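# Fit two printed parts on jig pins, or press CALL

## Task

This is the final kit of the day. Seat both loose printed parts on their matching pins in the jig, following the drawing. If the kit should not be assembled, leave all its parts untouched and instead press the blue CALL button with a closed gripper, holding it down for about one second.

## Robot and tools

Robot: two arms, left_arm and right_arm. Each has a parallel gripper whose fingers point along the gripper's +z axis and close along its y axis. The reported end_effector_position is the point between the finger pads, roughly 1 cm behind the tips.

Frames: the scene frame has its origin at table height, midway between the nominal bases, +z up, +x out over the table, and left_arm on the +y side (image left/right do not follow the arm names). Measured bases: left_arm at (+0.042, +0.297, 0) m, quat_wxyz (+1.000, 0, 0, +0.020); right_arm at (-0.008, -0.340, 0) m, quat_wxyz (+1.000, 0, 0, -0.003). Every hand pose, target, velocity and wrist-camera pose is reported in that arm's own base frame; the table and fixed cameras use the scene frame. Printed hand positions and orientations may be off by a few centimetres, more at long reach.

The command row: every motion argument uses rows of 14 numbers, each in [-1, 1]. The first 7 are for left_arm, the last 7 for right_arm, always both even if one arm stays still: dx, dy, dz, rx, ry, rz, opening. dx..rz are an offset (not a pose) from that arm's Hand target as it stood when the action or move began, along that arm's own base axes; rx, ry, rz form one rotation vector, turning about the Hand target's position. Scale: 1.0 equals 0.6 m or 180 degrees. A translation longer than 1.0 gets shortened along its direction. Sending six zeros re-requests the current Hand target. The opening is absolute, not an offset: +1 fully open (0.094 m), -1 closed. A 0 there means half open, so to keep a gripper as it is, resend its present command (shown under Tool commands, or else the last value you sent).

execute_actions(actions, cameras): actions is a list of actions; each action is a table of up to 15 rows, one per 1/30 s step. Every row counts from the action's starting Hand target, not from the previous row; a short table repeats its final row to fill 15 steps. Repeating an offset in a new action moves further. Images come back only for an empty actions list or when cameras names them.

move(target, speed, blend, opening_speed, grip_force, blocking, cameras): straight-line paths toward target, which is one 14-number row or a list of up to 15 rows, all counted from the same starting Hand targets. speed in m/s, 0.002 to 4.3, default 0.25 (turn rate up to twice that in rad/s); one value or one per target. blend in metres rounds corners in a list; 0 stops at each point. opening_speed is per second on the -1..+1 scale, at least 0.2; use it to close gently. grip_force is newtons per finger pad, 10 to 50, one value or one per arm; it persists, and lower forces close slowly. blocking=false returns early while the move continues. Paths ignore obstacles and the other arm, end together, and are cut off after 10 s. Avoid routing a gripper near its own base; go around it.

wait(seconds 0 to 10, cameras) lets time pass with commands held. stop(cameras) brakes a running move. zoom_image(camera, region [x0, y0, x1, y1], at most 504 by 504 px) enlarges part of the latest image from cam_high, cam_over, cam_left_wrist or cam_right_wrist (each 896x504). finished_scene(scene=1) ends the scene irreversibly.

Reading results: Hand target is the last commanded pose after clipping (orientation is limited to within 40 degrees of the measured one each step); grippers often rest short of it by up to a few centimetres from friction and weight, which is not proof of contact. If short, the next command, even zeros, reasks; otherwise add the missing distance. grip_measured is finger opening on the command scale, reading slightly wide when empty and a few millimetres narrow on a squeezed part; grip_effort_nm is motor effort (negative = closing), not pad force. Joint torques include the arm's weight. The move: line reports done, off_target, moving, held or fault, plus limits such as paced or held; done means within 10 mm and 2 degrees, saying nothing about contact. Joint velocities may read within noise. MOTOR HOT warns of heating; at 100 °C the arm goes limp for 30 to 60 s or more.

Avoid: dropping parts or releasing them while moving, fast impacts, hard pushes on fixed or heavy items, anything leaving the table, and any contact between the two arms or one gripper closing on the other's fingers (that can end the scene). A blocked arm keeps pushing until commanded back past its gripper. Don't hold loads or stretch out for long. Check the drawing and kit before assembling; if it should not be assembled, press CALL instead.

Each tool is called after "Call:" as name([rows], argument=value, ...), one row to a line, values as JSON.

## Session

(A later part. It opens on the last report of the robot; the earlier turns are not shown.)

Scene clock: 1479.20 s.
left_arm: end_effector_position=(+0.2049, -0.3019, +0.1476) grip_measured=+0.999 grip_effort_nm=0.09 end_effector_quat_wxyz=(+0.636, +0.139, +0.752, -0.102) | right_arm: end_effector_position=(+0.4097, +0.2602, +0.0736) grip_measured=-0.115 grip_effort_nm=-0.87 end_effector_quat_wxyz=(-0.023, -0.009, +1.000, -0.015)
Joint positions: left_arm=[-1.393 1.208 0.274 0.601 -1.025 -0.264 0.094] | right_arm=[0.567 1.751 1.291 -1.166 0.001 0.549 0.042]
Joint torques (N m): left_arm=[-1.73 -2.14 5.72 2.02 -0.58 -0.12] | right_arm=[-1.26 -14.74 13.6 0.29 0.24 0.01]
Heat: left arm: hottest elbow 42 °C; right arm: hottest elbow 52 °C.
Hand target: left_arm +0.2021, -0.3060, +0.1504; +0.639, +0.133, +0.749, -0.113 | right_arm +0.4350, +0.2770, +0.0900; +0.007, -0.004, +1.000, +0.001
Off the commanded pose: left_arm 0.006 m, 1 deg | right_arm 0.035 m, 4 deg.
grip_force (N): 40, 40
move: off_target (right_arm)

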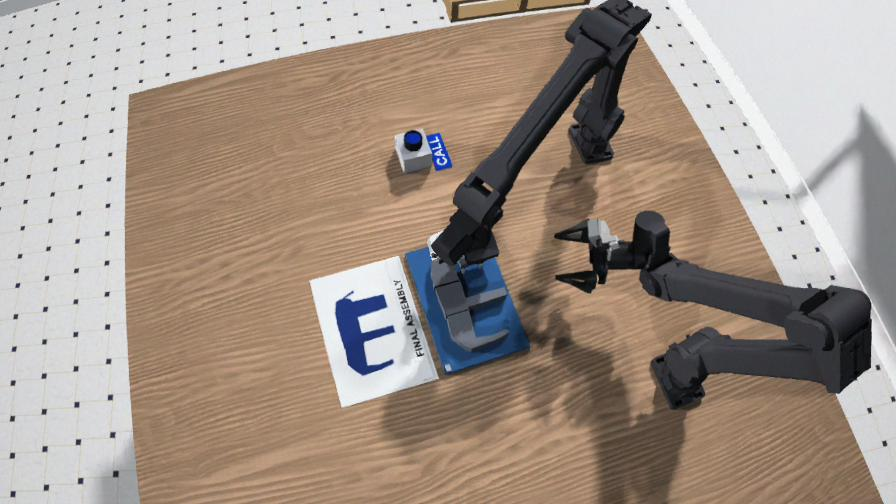

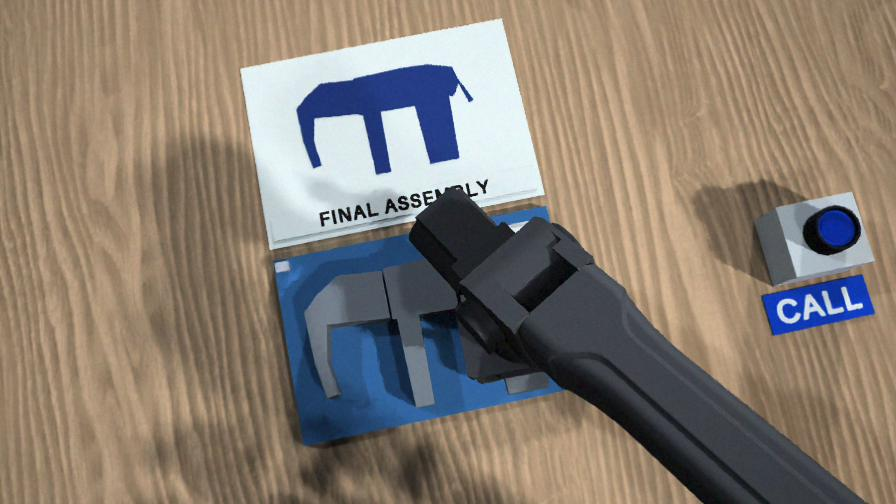

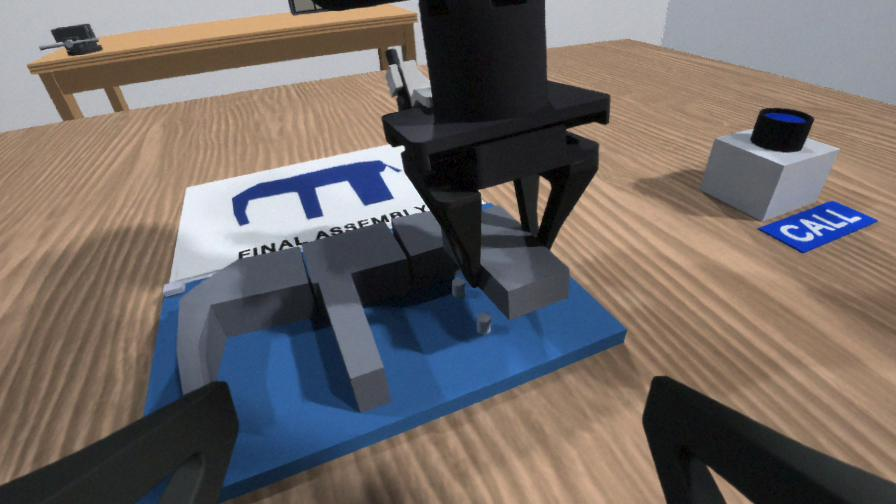

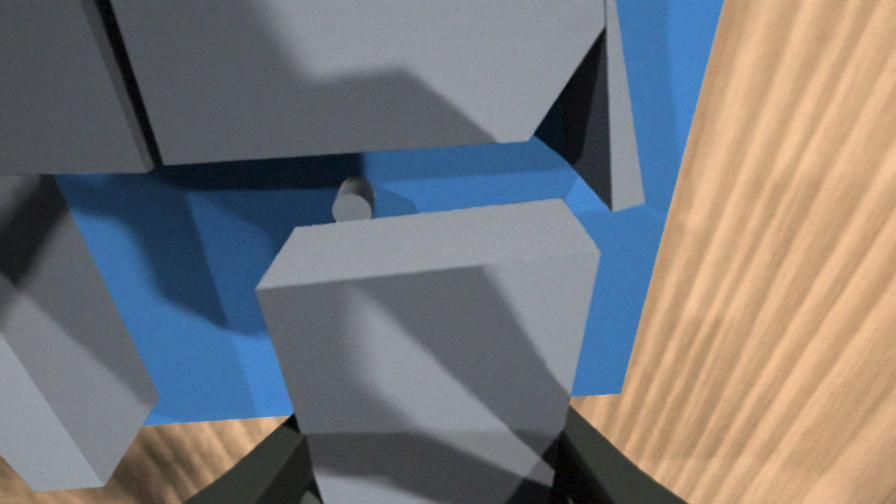

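Call:
move(target=[0,0,0,0,0,0,1,0.01,0.045,-0.008,0.0095,-0.008,-0.011,-0.35], speed=0.1, cameras=["cam_left_wrist","cam_right_wrist"])

Call:
zoom_image(camera="cam_left_wrist", region=[380, 200, 620, 370])

Scene clock: 1510.77 s.
left_arm: end_effector_position=(+0.2049, -0.3019, +0.1476) grip_measured=+0.999 grip_effort_nm=0.08 end_effector_quat_wxyz=(+0.636, +0.139, +0.752, -0.102) | right_arm: end_effector_position=(+0.4153, +0.2852, +0.0687) grip_measured=-0.115 grip_effort_nm=-0.87 end_effector_quat_wxyz=(-0.010, +0.009, +1.000, -0.004)
Joint positions: left_arm=[-1.393 1.208 0.274 0.601 -1.025 -0.264 0.094] | right_arm=[0.601 1.781 1.319 -1.13 -0.005 0.618 0.042]
Joint torques (N m): left_arm=[-1.38 -2.73 5.82 1.69 -0.5 -0.11] | right_arm=[-0.79 -15.21 13.71 0.44 0.09 0.02]
Heat: left arm: hottest elbow 37 °C; right arm: hottest elbow 53 °C.
Hand target: left_arm +0.2021, -0.3060, +0.1504; +0.639, +0.133, +0.749, -0.113 | right_arm +0.4410, +0.3040, +0.0852; +0.020, +0.014, +1.000, +0.016
Off the commanded pose: left_arm 0.006 m, 1 deg | right_arm 0.036 m, 4 deg.
grip_force (N): 40, 40
move: off_target (right_arm)
Images, in order (width x height): cam_left_wrist 896x504, cam_right_wrist 896x504.

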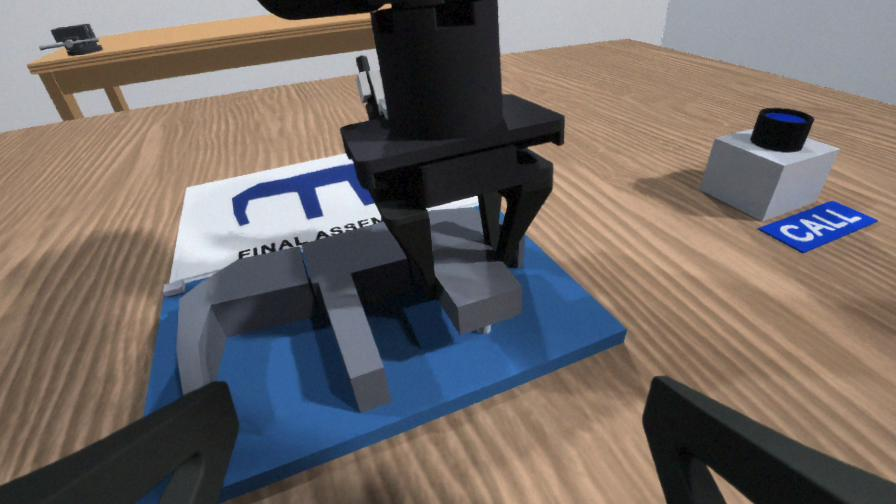

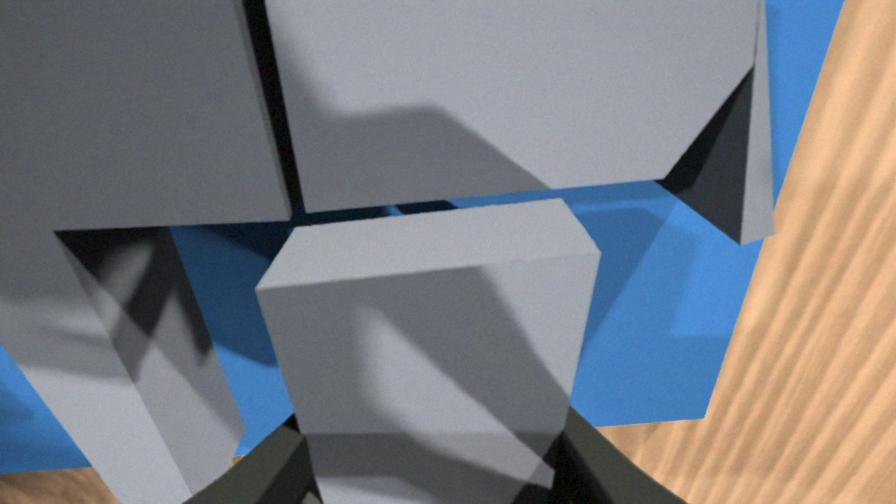

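Scaled by 2.100 from the camera's 896x504 image, which has a finer 1280x720 frame.

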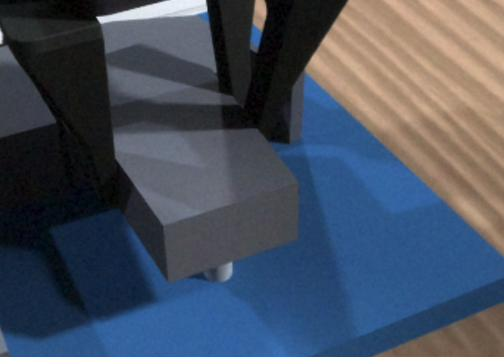

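Call:
move(target=[0,0,0,0,0,0,1,-0.0085,-0.005,-0.025,0,-0.002,0,-0.35], speed=0.08, cameras=["cam_left_wrist","cam_right_wrist"])

Call:
zoom_image(camera="cam_left_wrist", region=[380, 200, 620, 370])

Scene clock: 1541.23 s.
left_arm: end_effector_position=(+0.2049, -0.3019, +0.1476) grip_measured=+0.999 grip_effort_nm=0.08 end_effector_quat_wxyz=(+0.636, +0.139, +0.752, -0.102) | right_arm: end_effector_position=(+0.4249, +0.2918, +0.0672) grip_measured=-0.115 grip_effort_nm=-0.87 end_effector_quat_wxyz=(+0.008, +0.010, +1.000, +0.009)
Joint positions: left_arm=[-1.393 1.208 0.274 0.601 -1.025 -0.264 0.094] | right_arm=[0.601 1.784 1.319 -1.083 -0.005 0.62 0.042]
Joint torques (N m): left_arm=[-1.9 -1.44 5.82 1.65 -0.55 -0.06] | right_arm=[-0.67 -15.27 10.04 0.58 0.26 0.01]
Heat: left arm: hottest elbow 35 °C; right arm: hottest elbow 53 °C.
Hand target: left_arm +0.2021, -0.3060, +0.1504; +0.639, +0.133, +0.749, -0.113 | right_arm +0.4359, +0.3010, +0.0702; +0.023, +0.014, +1.000, +0.016
Off the commanded pose: left_arm 0.006 m, 1 deg | right_arm 0.015 m, 2 deg.
grip_force (N): 40, 40
move: off_target (right_arm)
Images, in order (width x height): cam_left_wrist 896x504, cam_right_wrist 896x504.

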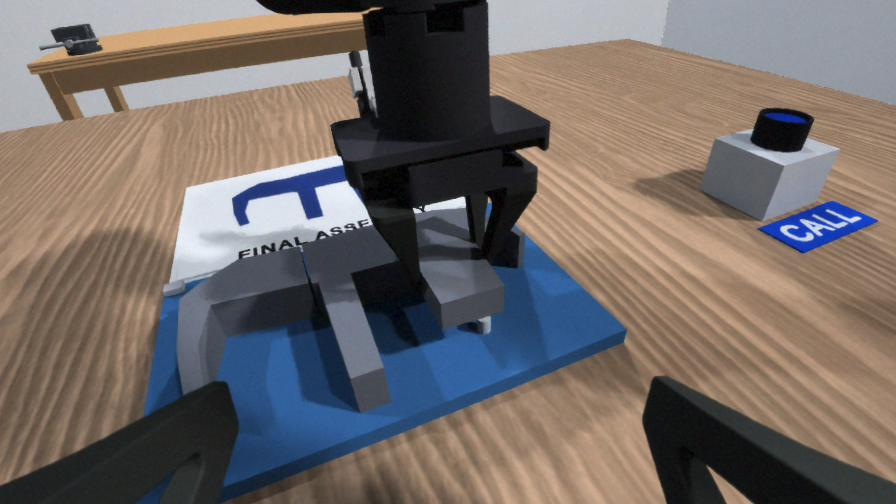

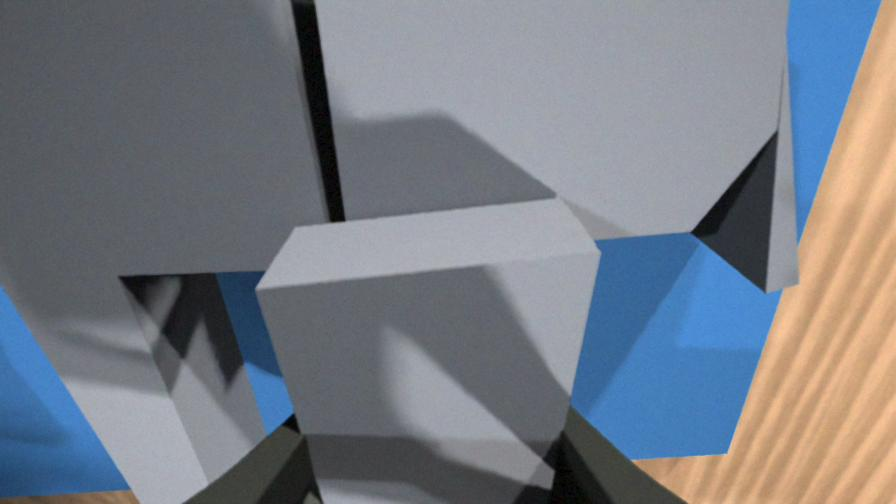

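Scaled by 2.100 from the camera's 896x504 image, which has a finer 1280x720 frame.

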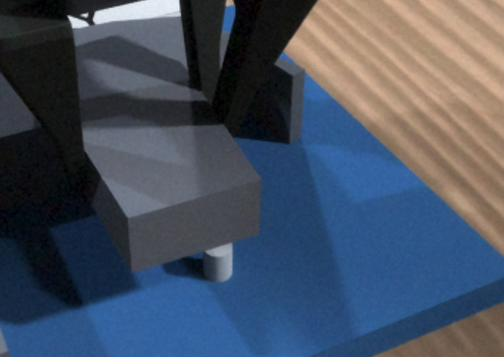

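Call:
move(target=[0,0,0,0,0,0,1,-0.024,-0.0175,0.0,-0.0057,0.0038,0,-0.35], speed=0.08, cameras=["cam_left_wrist","cam_right_wrist"])

Call:
zoom_image(camera="cam_left_wrist", region=[380, 200, 620, 370])

Scene clock: 1551.60 s.
left_arm: end_effector_position=(+0.2049, -0.3019, +0.1476) grip_measured=+0.999 grip_effort_nm=0.08 end_effector_quat_wxyz=(+0.636, +0.139, +0.752, -0.102) | right_arm: end_effector_position=(+0.4231, +0.2899, +0.0651) grip_measured=-0.115 grip_effort_nm=-0.87 end_effector_quat_wxyz=(+0.008, +0.010, +1.000, +0.004)
Joint positions: left_arm=[-1.393 1.208 0.274 0.601 -1.025 -0.264 0.094] | right_arm=[0.602 1.784 1.313 -1.083 0.002 0.621 0.042]
Joint torques (N m): left_arm=[-1.96 -1.79 5.74 1.7 -0.51 -0.05] | right_arm=[-0.56 -17.79 6.79 0.27 0.28 0.01]
Heat: left arm: hottest elbow 34 °C; right arm: hottest elbow 53 °C.
Hand target: left_arm +0.2021, -0.3060, +0.1504; +0.639, +0.133, +0.749, -0.113 | right_arm +0.4215, +0.2905, +0.0702; +0.017, +0.013, +1.000, +0.007
Off the commanded pose: left_arm 0.006 m, 1 deg | right_arm 0.005 m, 1 deg.
grip_force (N): 40, 40
move: done
Images, in order (width x height): cam_left_wrist 896x504, cam_right_wrist 896x504.

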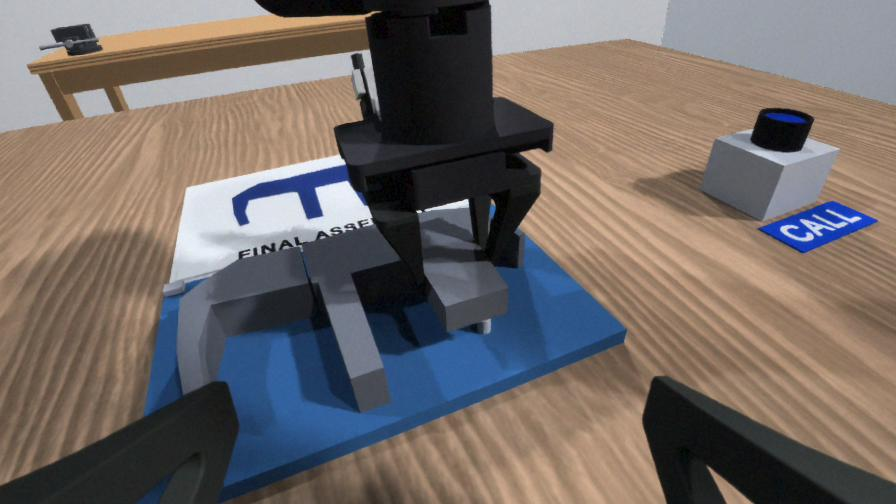

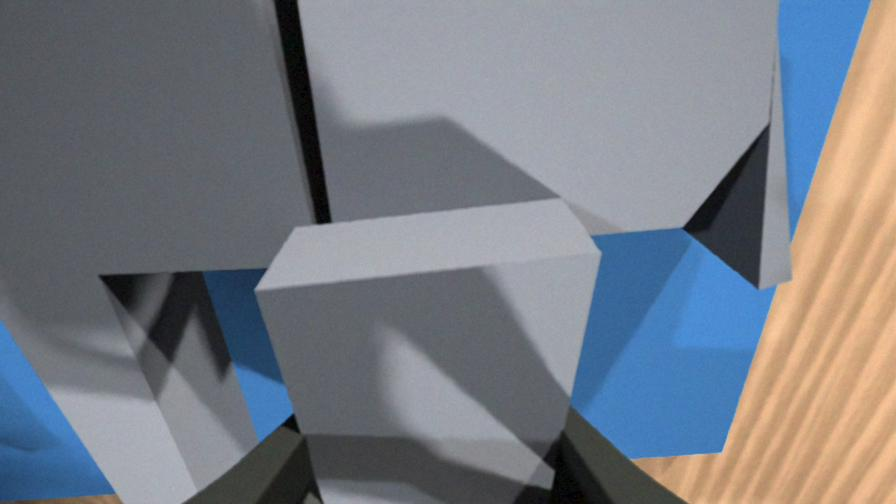

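Scaled by 2.100 from the camera's 896x504 image, which has a finer 1280x720 frame.

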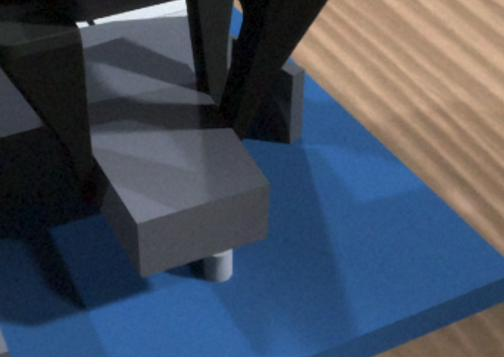

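Call:
move([
  [0,0,0,0,0,0,1,0,0,0.035,0,0,0,-0.35],
  [0,0,0,0,0,0,1,-0.042,-0.03,0.03,0,0,0,-0.35],
  [0,0,0,0,0,0,1,-0.02,-0.0167,0.01,0,0,0,-0.35],
], speed=0.1, cameras=["cam_left_wrist","cam_right_wrist"])

Call:
zoom_image(camera="cam_left_wrist", region=[380, 200, 620, 370])

Scene clock: 1564.50 s.
left_arm: end_effector_position=(+0.2049, -0.3019, +0.1476) grip_measured=+0.999 grip_effort_nm=0.08 end_effector_quat_wxyz=(+0.636, +0.139, +0.752, -0.102) | right_arm: end_effector_position=(+0.3950, +0.2705, +0.0700) grip_measured=-0.115 grip_effort_nm=-0.87 end_effector_quat_wxyz=(-0.002, +0.010, +1.000, -0.003)
Joint positions: left_arm=[-1.393 1.208 0.274 0.601 -1.025 -0.264 0.094] | right_arm=[0.602 1.712 1.227 -1.092 0.002 0.621 0.042]
Joint torques (N m): left_arm=[-1.49 -1.44 5.7 1.78 -0.49 -0.02] | right_arm=[-0.67 -14.1 10.45 0.51 0.28 -0.02]
Heat: left arm: hottest elbow 34 °C; right arm: hottest elbow 51 °C.
Hand target: left_arm +0.2021, -0.3060, +0.1504; +0.639, +0.133, +0.749, -0.113 | right_arm +0.4095, +0.2805, +0.0762; +0.017, +0.013, +1.000, +0.007
Off the commanded pose: left_arm 0.006 m, 1 deg | right_arm 0.019 m, 2 deg.
grip_force (N): 40, 40
move: off_target (right_arm)
Images, in order (width x height): cam_left_wrist 896x504, cam_right_wrist 896x504.

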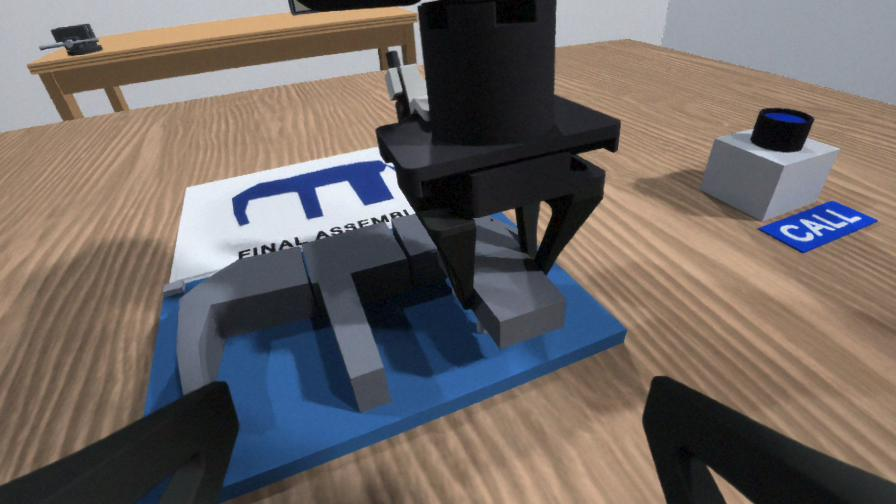

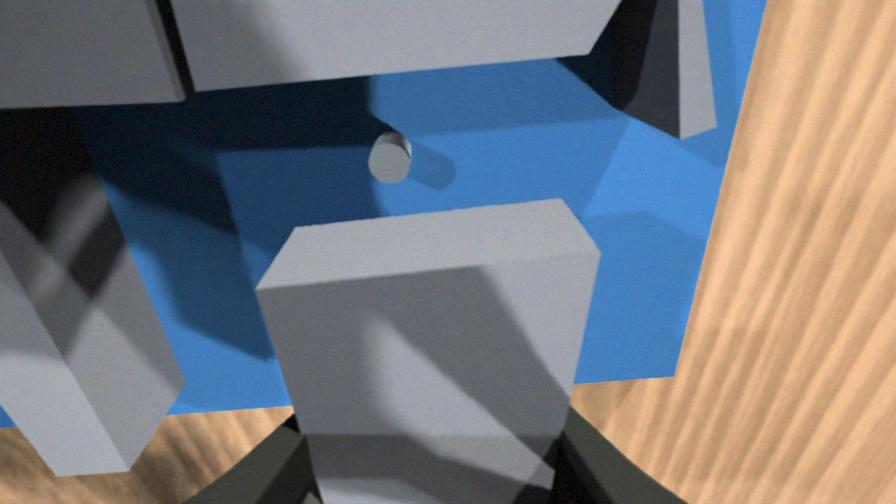

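Scaled by 2.100 from the camera's 896x504 image, which has a finer 1280x720 frame.

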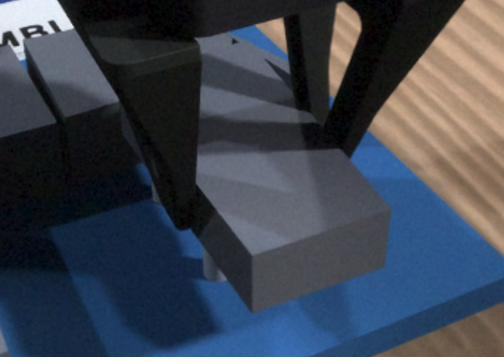

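Call:
move(target=[0,0,0,0,0,0,1,0.028,0.018,-0.003,0,0,0,-0.35], speed=0.08, cameras=["cam_right_wrist"])

Scene clock: 1576.77 s.
left_arm: end_effector_position=(+0.2049, -0.3019, +0.1476) grip_measured=+0.999 grip_effort_nm=0.09 end_effector_quat_wxyz=(+0.636, +0.139, +0.752, -0.102) | right_arm: end_effector_position=(+0.4024, +0.2756, +0.0572) grip_measured=-0.115 grip_effort_nm=-0.87 end_effector_quat_wxyz=(-0.009, +0.010, +1.000, -0.008)
Joint positions: left_arm=[-1.393 1.208 0.274 0.601 -1.025 -0.264 0.094] | right_arm=[0.602 1.759 1.255 -1.091 0.002 0.621 0.042]
Joint torques (N m): left_arm=[-1.61 -2.55 5.76 1.92 -0.63 -0.07] | right_arm=[-0.85 -14.8 13.37 0.02 0.27 -0.03]
Heat: left arm: hottest elbow 34 °C; right arm: hottest elbow 51 °C.
Hand target: left_arm +0.2021, -0.3060, +0.1504; +0.639, +0.133, +0.749, -0.113 | right_arm +0.4263, +0.2913, +0.0744; +0.017, +0.013, +1.000, +0.007
Off the commanded pose: left_arm 0.006 m, 1 deg | right_arm 0.033 m, 3 deg.
grip_force (N): 40, 40
move: off_target (right_arm)
Images, in order (width x height): cam_right_wrist 896x504.

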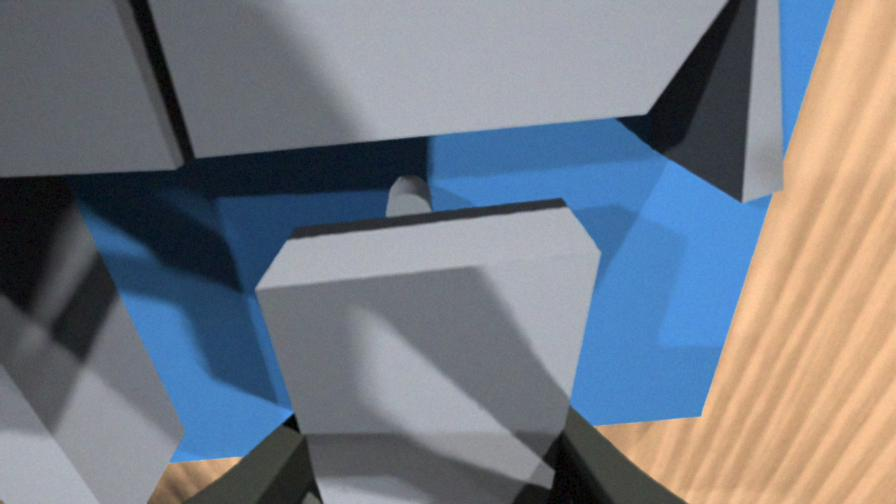

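Call:
move(target=[0,0,0,0,0,0,1,0.011,0.0075,0.006,0,0,0,-0.35], speed=0.08, cameras=["cam_left_wrist","cam_right_wrist"])

Call:
zoom_image(camera="cam_left_wrist", region=[380, 200, 620, 370])

Scene clock: 1583.57 s.
left_arm: end_effector_position=(+0.2049, -0.3019, +0.1476) grip_measured=+0.999 grip_effort_nm=0.08 end_effector_quat_wxyz=(+0.636, +0.139, +0.752, -0.102) | right_arm: end_effector_position=(+0.4119, +0.2822, +0.0616) grip_measured=-0.115 grip_effort_nm=-0.87 end_effector_quat_wxyz=(-0.003, +0.010, +1.000, -0.003)
Joint positions: left_arm=[-1.393 1.208 0.274 0.601 -1.025 -0.264 0.094] | right_arm=[0.602 1.771 1.285 -1.094 0.002 0.621 0.042]
Joint torques (N m): left_arm=[-1.85 -1.61 5.79 2.06 -0.5 -0.09] | right_arm=[-0.85 -14.92 13.55 -0.39 0.26 -0.04]
Heat: left arm: hottest elbow 33 °C; right arm: hottest elbow 54 °C.
Hand target: left_arm +0.2021, -0.3060, +0.1504; +0.639, +0.133, +0.749, -0.113 | right_arm +0.4329, +0.2958, +0.0780; +0.017, +0.013, +1.000, +0.007
Off the commanded pose: left_arm 0.006 m, 1 deg | right_arm 0.030 m, 3 deg.
grip_force (N): 40, 40
move: off_target (right_arm)
Images, in order (width x height): cam_left_wrist 896x504, cam_right_wrist 896x504.

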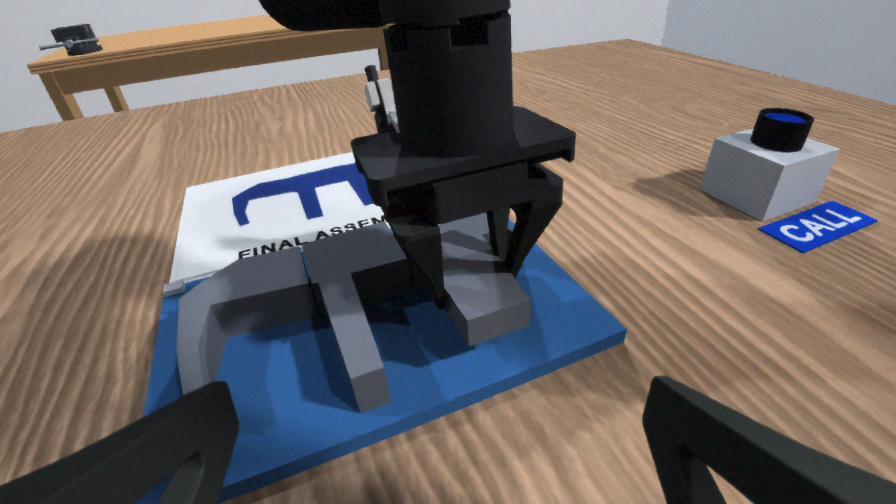

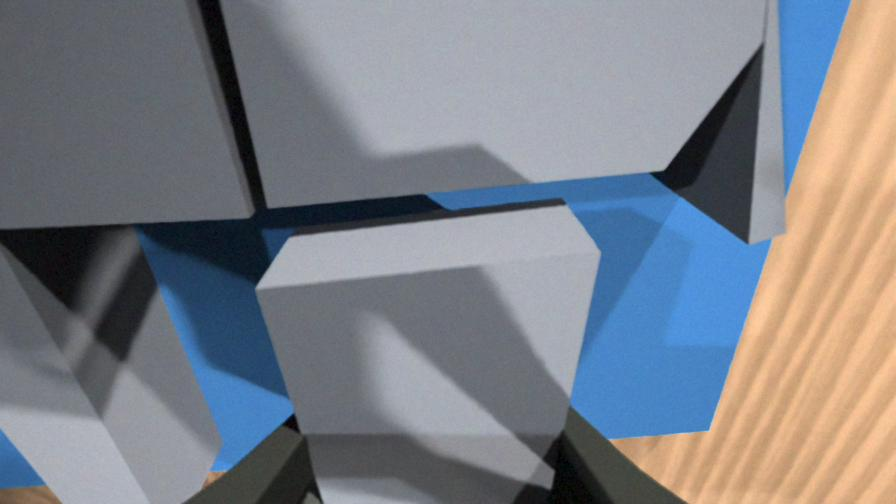

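Scaled by 2.100 from the camera's 896x504 image, which has a finer 1280x720 frame.

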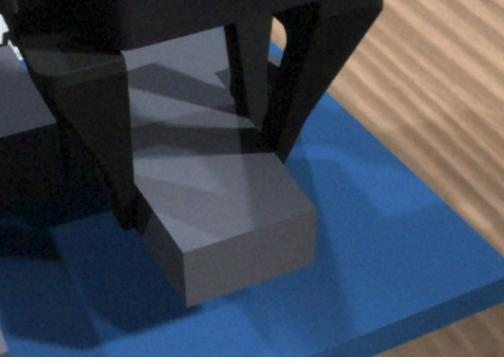

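Call:
move([
  [0,0,0,0,0,0,1,-0.0175,-0.015,-0.035,0,0,0,-0.35],
  [0,0,0,0,0,0,1,0.0042,-0.015,-0.045,0,0,0,-0.35],
  [0,0,0,0,0,0,1,-0.0022,0.0003,-0.05,0,0,0,-0.35],
  [0,0,0,0,0,0,1,-0.0175,0.0067,-0.05,0,0,0,-0.35],
  [0,0,0,0,0,0,1,-0.0328,0.0003,-0.05,0,0,0,-0.35],
  [0,0,0,0,0,0,1,-0.0392,-0.015,-0.05,0,0,0,-0.35],
  [0,0,0,0,0,0,1,-0.0328,-0.0303,-0.05,0,0,0,-0.35],
  [0,0,0,0,0,0,1,-0.0175,-0.0367,-0.052,0,0,0,-0.35],
  [0,0,0,0,0,0,1,-0.0022,-0.0303,-0.052,0,0,0,-0.35],
  [0,0,0,0,0,0,1,0.0042,-0.015,-0.052,0,0,0,-0.35],
  [0,0,0,0,0,0,1,-0.0022,0.0003,-0.052,0,0,0,-0.35],
  [0,0,0,0,0,0,1,-0.0175,0.0067,-0.052,0,0,0,-0.35],
  [0,0,0,0,0,0,1,-0.0328,-0.0003,-0.052,0,0,0,-0.35],
  [0,0,0,0,0,0,1,-0.0175,-0.015,-0.052,0,0,0,-0.35],
], speed=0.05, blend=[0.004,0.004,0.004,0.004,0.004,0.004,0.004,0.004,0.004,0.004,0.004,0.004,0.004,0], cameras=["cam_left_wrist","cam_right_wrist"])

Call:
zoom_image(camera="cam_left_wrist", region=[380, 200, 620, 370])

Scene clock: 1611.33 s.
left_arm: end_effector_position=(+0.2049, -0.3019, +0.1476) grip_measured=+0.999 grip_effort_nm=0.08 end_effector_quat_wxyz=(+0.636, +0.139, +0.752, -0.102) | right_arm: end_effector_position=(+0.4143, +0.2834, +0.0458) grip_measured=-0.115 grip_effort_nm=-0.87 end_effector_quat_wxyz=(+0.011, +0.013, +1.000, +0.000)
Joint positions: left_arm=[-1.393 1.208 0.274 0.601 -1.025 -0.264 0.094] | right_arm=[0.605 1.782 1.253 -1.023 0.013 0.632 0.042]
Joint torques (N m): left_arm=[-1.26 -2.67 5.59 1.8 -0.52 -0.02] | right_arm=[-1.9 -15.15 8.87 0.27 0.2 -0.13]
Heat: left arm: hottest elbow 33 °C; right arm: hottest elbow 53 °C.
Hand target: left_arm +0.2021, -0.3060, +0.1504; +0.639, +0.133, +0.749, -0.113 | right_arm +0.4224, +0.2868, +0.0468; +0.017, +0.013, +1.000, +0.007
Off the commanded pose: left_arm 0.006 m, 1 deg | right_arm 0.009 m, 1 deg.
grip_force (N): 40, 40
move: done
Images, in order (width x height): cam_left_wrist 896x504, cam_right_wrist 896x504.

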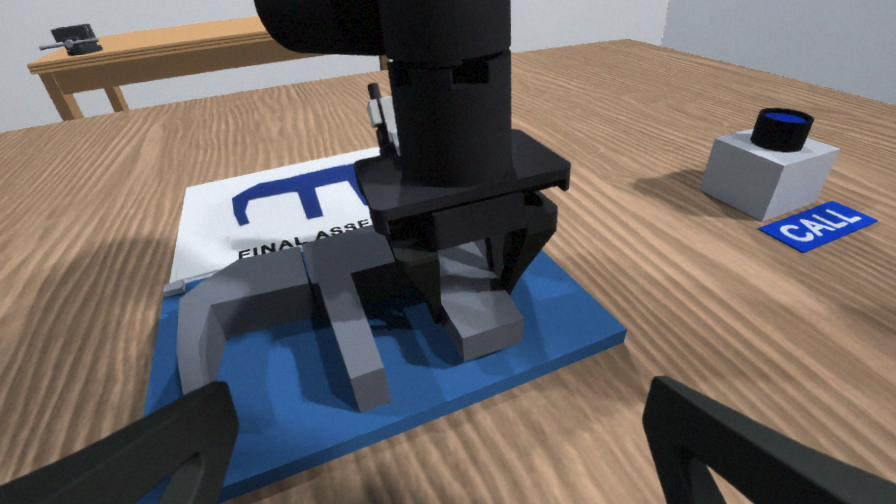

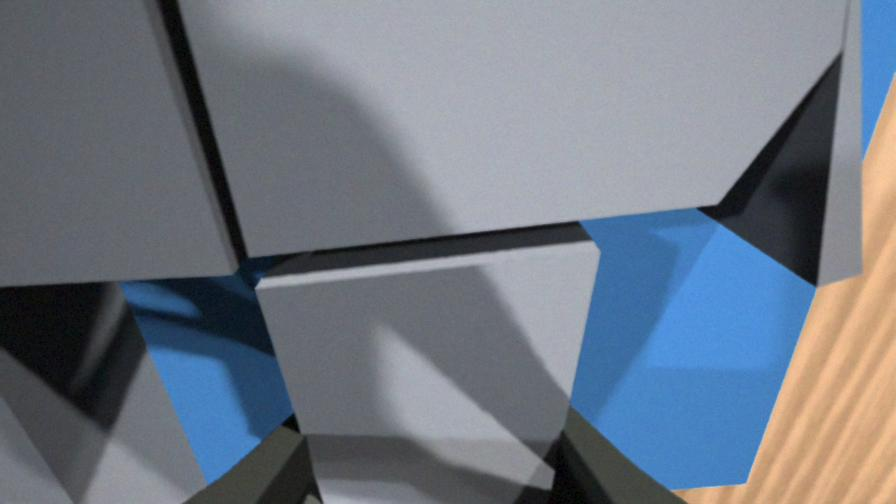

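Scaled by 2.100 from the camera's 896x504 image, which has a finer 1280x720 frame.

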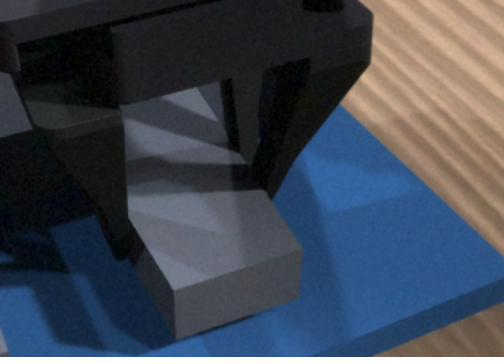

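Call:
move([
  [0,0,0,0,0,0,1,0.0,-0.0133,0.005,0,0,0,-0.35],
  [0,0,0,0,0,0,1,0.0217,-0.0133,0.0,0,0,0,-0.35],
  [0,0,0,0,0,0,1,0.0153,-0.0286,-0.005,0,0,0,-0.35],
  [0,0,0,0,0,0,1,0.0,-0.035,-0.005,0,0,0,-0.35],
  [0,0,0,0,0,0,1,-0.0153,-0.0286,-0.005,0,0,0,-0.35],
  [0,0,0,0,0,0,1,-0.0217,-0.0133,-0.005,0,0,0,-0.35],
  [0,0,0,0,0,0,1,-0.0153,0.002,-0.005,0,0,0,-0.35],
  [0,0,0,0,0,0,1,0.0,0.0083,-0.005,0,0,0,-0.35],
  [0,0,0,0,0,0,1,0.0153,0.002,-0.005,0,0,0,-0.35],
  [0,0,0,0,0,0,1,0.0217,-0.0133,-0.006,0,0,0,-0.35],
  [0,0,0,0,0,0,1,0.0153,-0.0286,-0.006,0,0,0,-0.35],
  [0,0,0,0,0,0,1,0.0,-0.035,-0.006,0,0,0,-0.35],
  [0,0,0,0,0,0,1,-0.0153,-0.0286,-0.006,0,0,0,-0.35],
  [0,0,0,0,0,0,1,0.0,-0.0133,-0.006,0,0,0,-0.35],
], speed=0.05, blend=[0.004,0.004,0.004,0.004,0.004,0.004,0.004,0.004,0.004,0.004,0.004,0.004,0.004,0], cameras=["cam_left_wrist","cam_right_wrist"])

Call:
zoom_image(camera="cam_left_wrist", region=[380, 200, 620, 370])

Scene clock: 1633.67 s.
left_arm: end_effector_position=(+0.2049, -0.3019, +0.1476) grip_measured=+0.999 grip_effort_nm=0.08 end_effector_quat_wxyz=(+0.636, +0.139, +0.752, -0.102) | right_arm: end_effector_position=(+0.4137, +0.2733, +0.0348) grip_measured=-0.115 grip_effort_nm=-0.87 end_effector_quat_wxyz=(+0.005, +0.006, +1.000, +0.002)
Joint positions: left_arm=[-1.393 1.208 0.274 0.601 -1.025 -0.264 0.094] | right_arm=[0.585 1.788 1.228 -1.002 0.002 0.597 0.042]
Joint torques (N m): left_arm=[-1.79 -2.26 5.67 1.73 -0.53 -0.04] | right_arm=[-0.67 -16.09 9.36 -0.01 0.24 0.06]
Heat: left arm: hottest elbow 33 °C; right arm: hottest elbow 53 °C.
Hand target: left_arm +0.2021, -0.3060, +0.1504; +0.639, +0.133, +0.749, -0.113 | right_arm +0.4224, +0.2788, +0.0432; +0.017, +0.013, +1.000, +0.007
Off the commanded pose: left_arm 0.006 m, 1 deg | right_arm 0.013 m, 2 deg.
grip_force (N): 40, 40
move: off_target (right_arm)
Images, in order (width x height): cam_left_wrist 896x504, cam_right_wrist 896x504.

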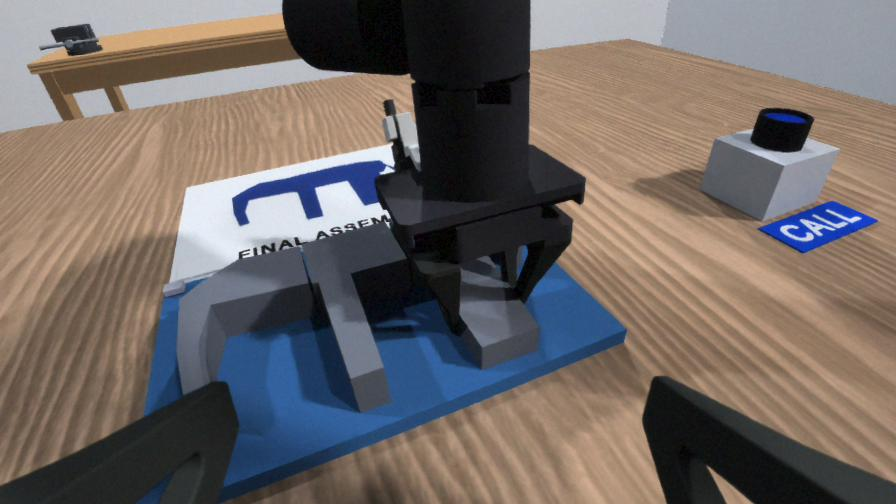

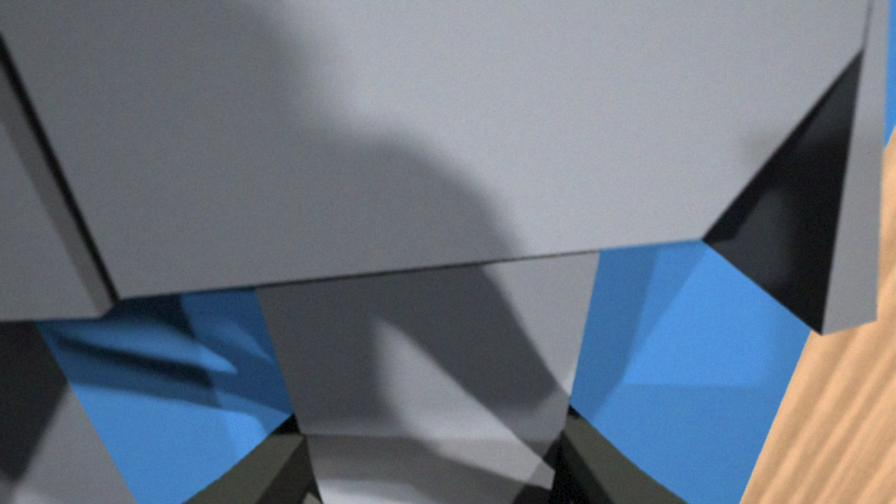

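Scaled by 2.100 from the camera's 896x504 image, which has a finer 1280x720 frame.

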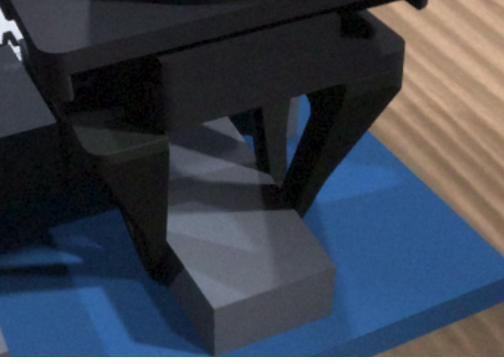

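Call:
zoom_image(camera="cam_left_wrist", region=[430, 260, 570, 380])

Call:
zoom_image(camera="cam_right_wrist", region=[60, 180, 500, 500])

Scaled by 3.600 from the camera's 896x504 image, which has a finer 1280x720 frame.

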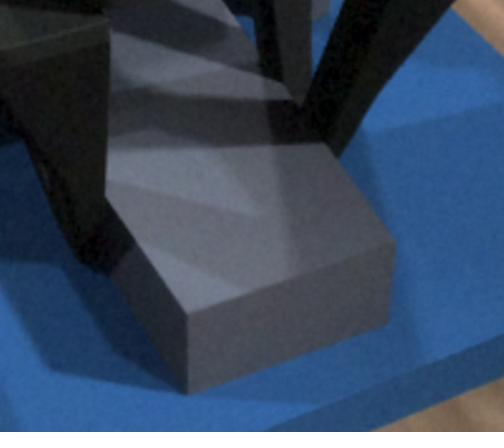

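Scaled by 1.145 from the camera's 896x504 image, which has a finer 1280x720 frame.

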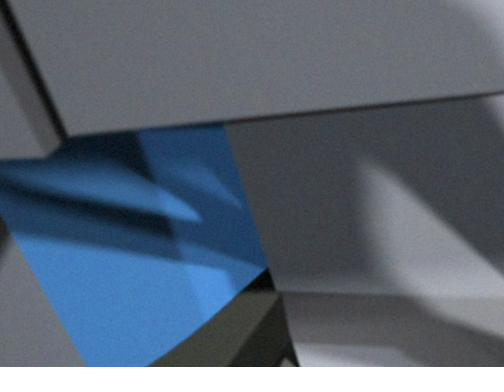

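Call:
move([
  [0,0,0,0,0,0,1,0,0,0,0,0,0,0.2],
  [0,0,0,0,0,0,1,0,0,0.06,0,0,0,0.2],
  [0,0,0,0,0,0,1,-0.02,0,0.22,0,0,0,0.2],
], speed=0.08, opening_speed=0.6, cameras=["all"])

Scene clock: 1673.53 s.
left_arm: end_effector_position=(+0.2049, -0.3019, +0.1476) grip_measured=+0.999 grip_effort_nm=0.08 end_effector_quat_wxyz=(+0.636, +0.139, +0.752, -0.102) | right_arm: end_effector_position=(+0.3961, +0.2625, +0.1386) grip_measured=+0.198 grip_effort_nm=0.06 end_effector_quat_wxyz=(-0.020, +0.014, +1.000, -0.015)
Joint positions: left_arm=[-1.393 1.208 0.274 0.601 -1.025 -0.264 0.094] | right_arm=[0.587 1.661 1.354 -1.314 0.002 0.615 0.056]
Joint torques (N m): left_arm=[-1.26 -2.49 5.5 1.72 -0.55 -0.03] | right_arm=[-0.5 -17.38 14 -0.44 0.23 0.02]
Heat: left arm: hottest elbow 33 °C; right arm: hottest elbow 50 °C.
Hand target: left_arm +0.2021, -0.3060, +0.1504; +0.639, +0.133, +0.749, -0.113 | right_arm +0.4104, +0.2788, +0.1752; +0.017, +0.013, +1.000, +0.007
Off the commanded pose: left_arm 0.006 m, 1 deg | right_arm 0.043 m, 5 deg.
grip_force (N): 40, 40
move: off_target (right_arm)

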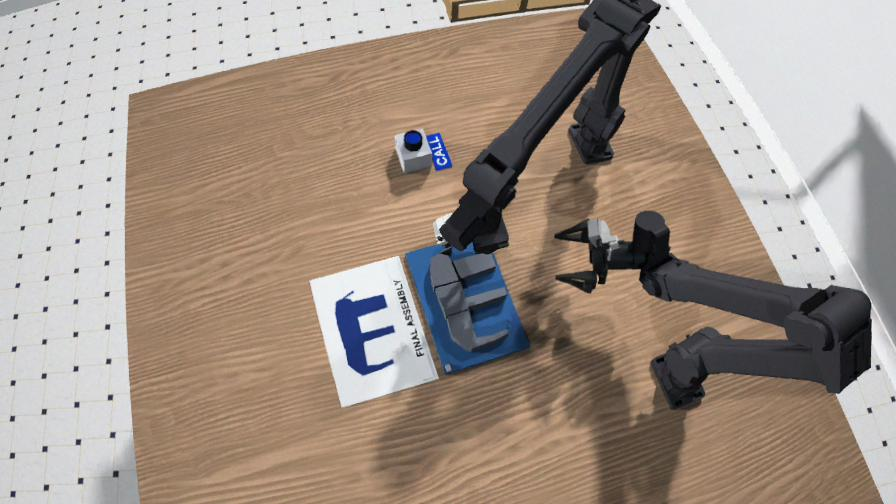

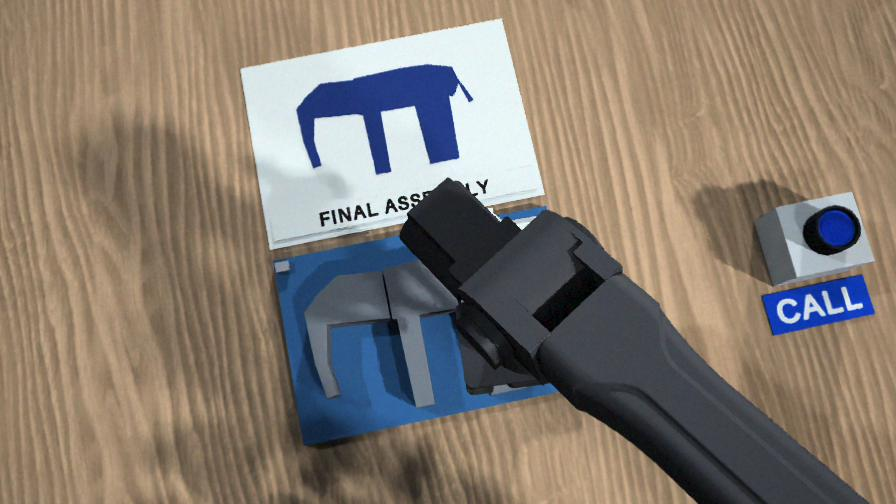

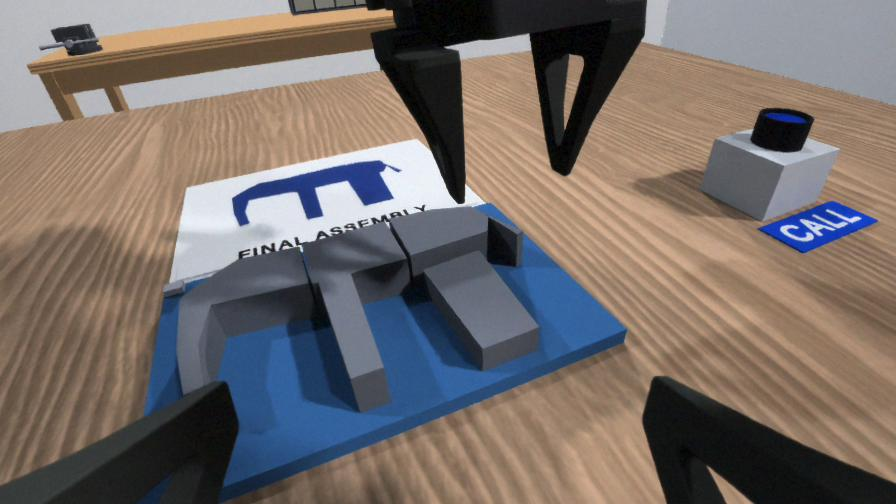

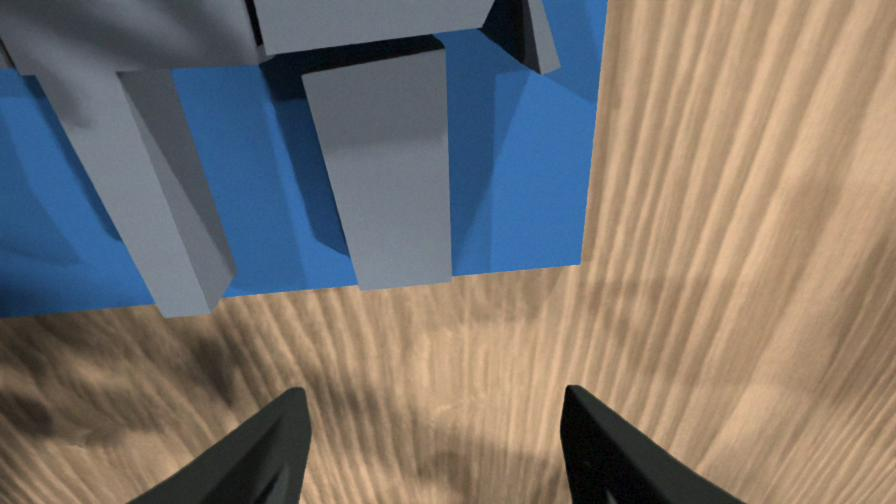

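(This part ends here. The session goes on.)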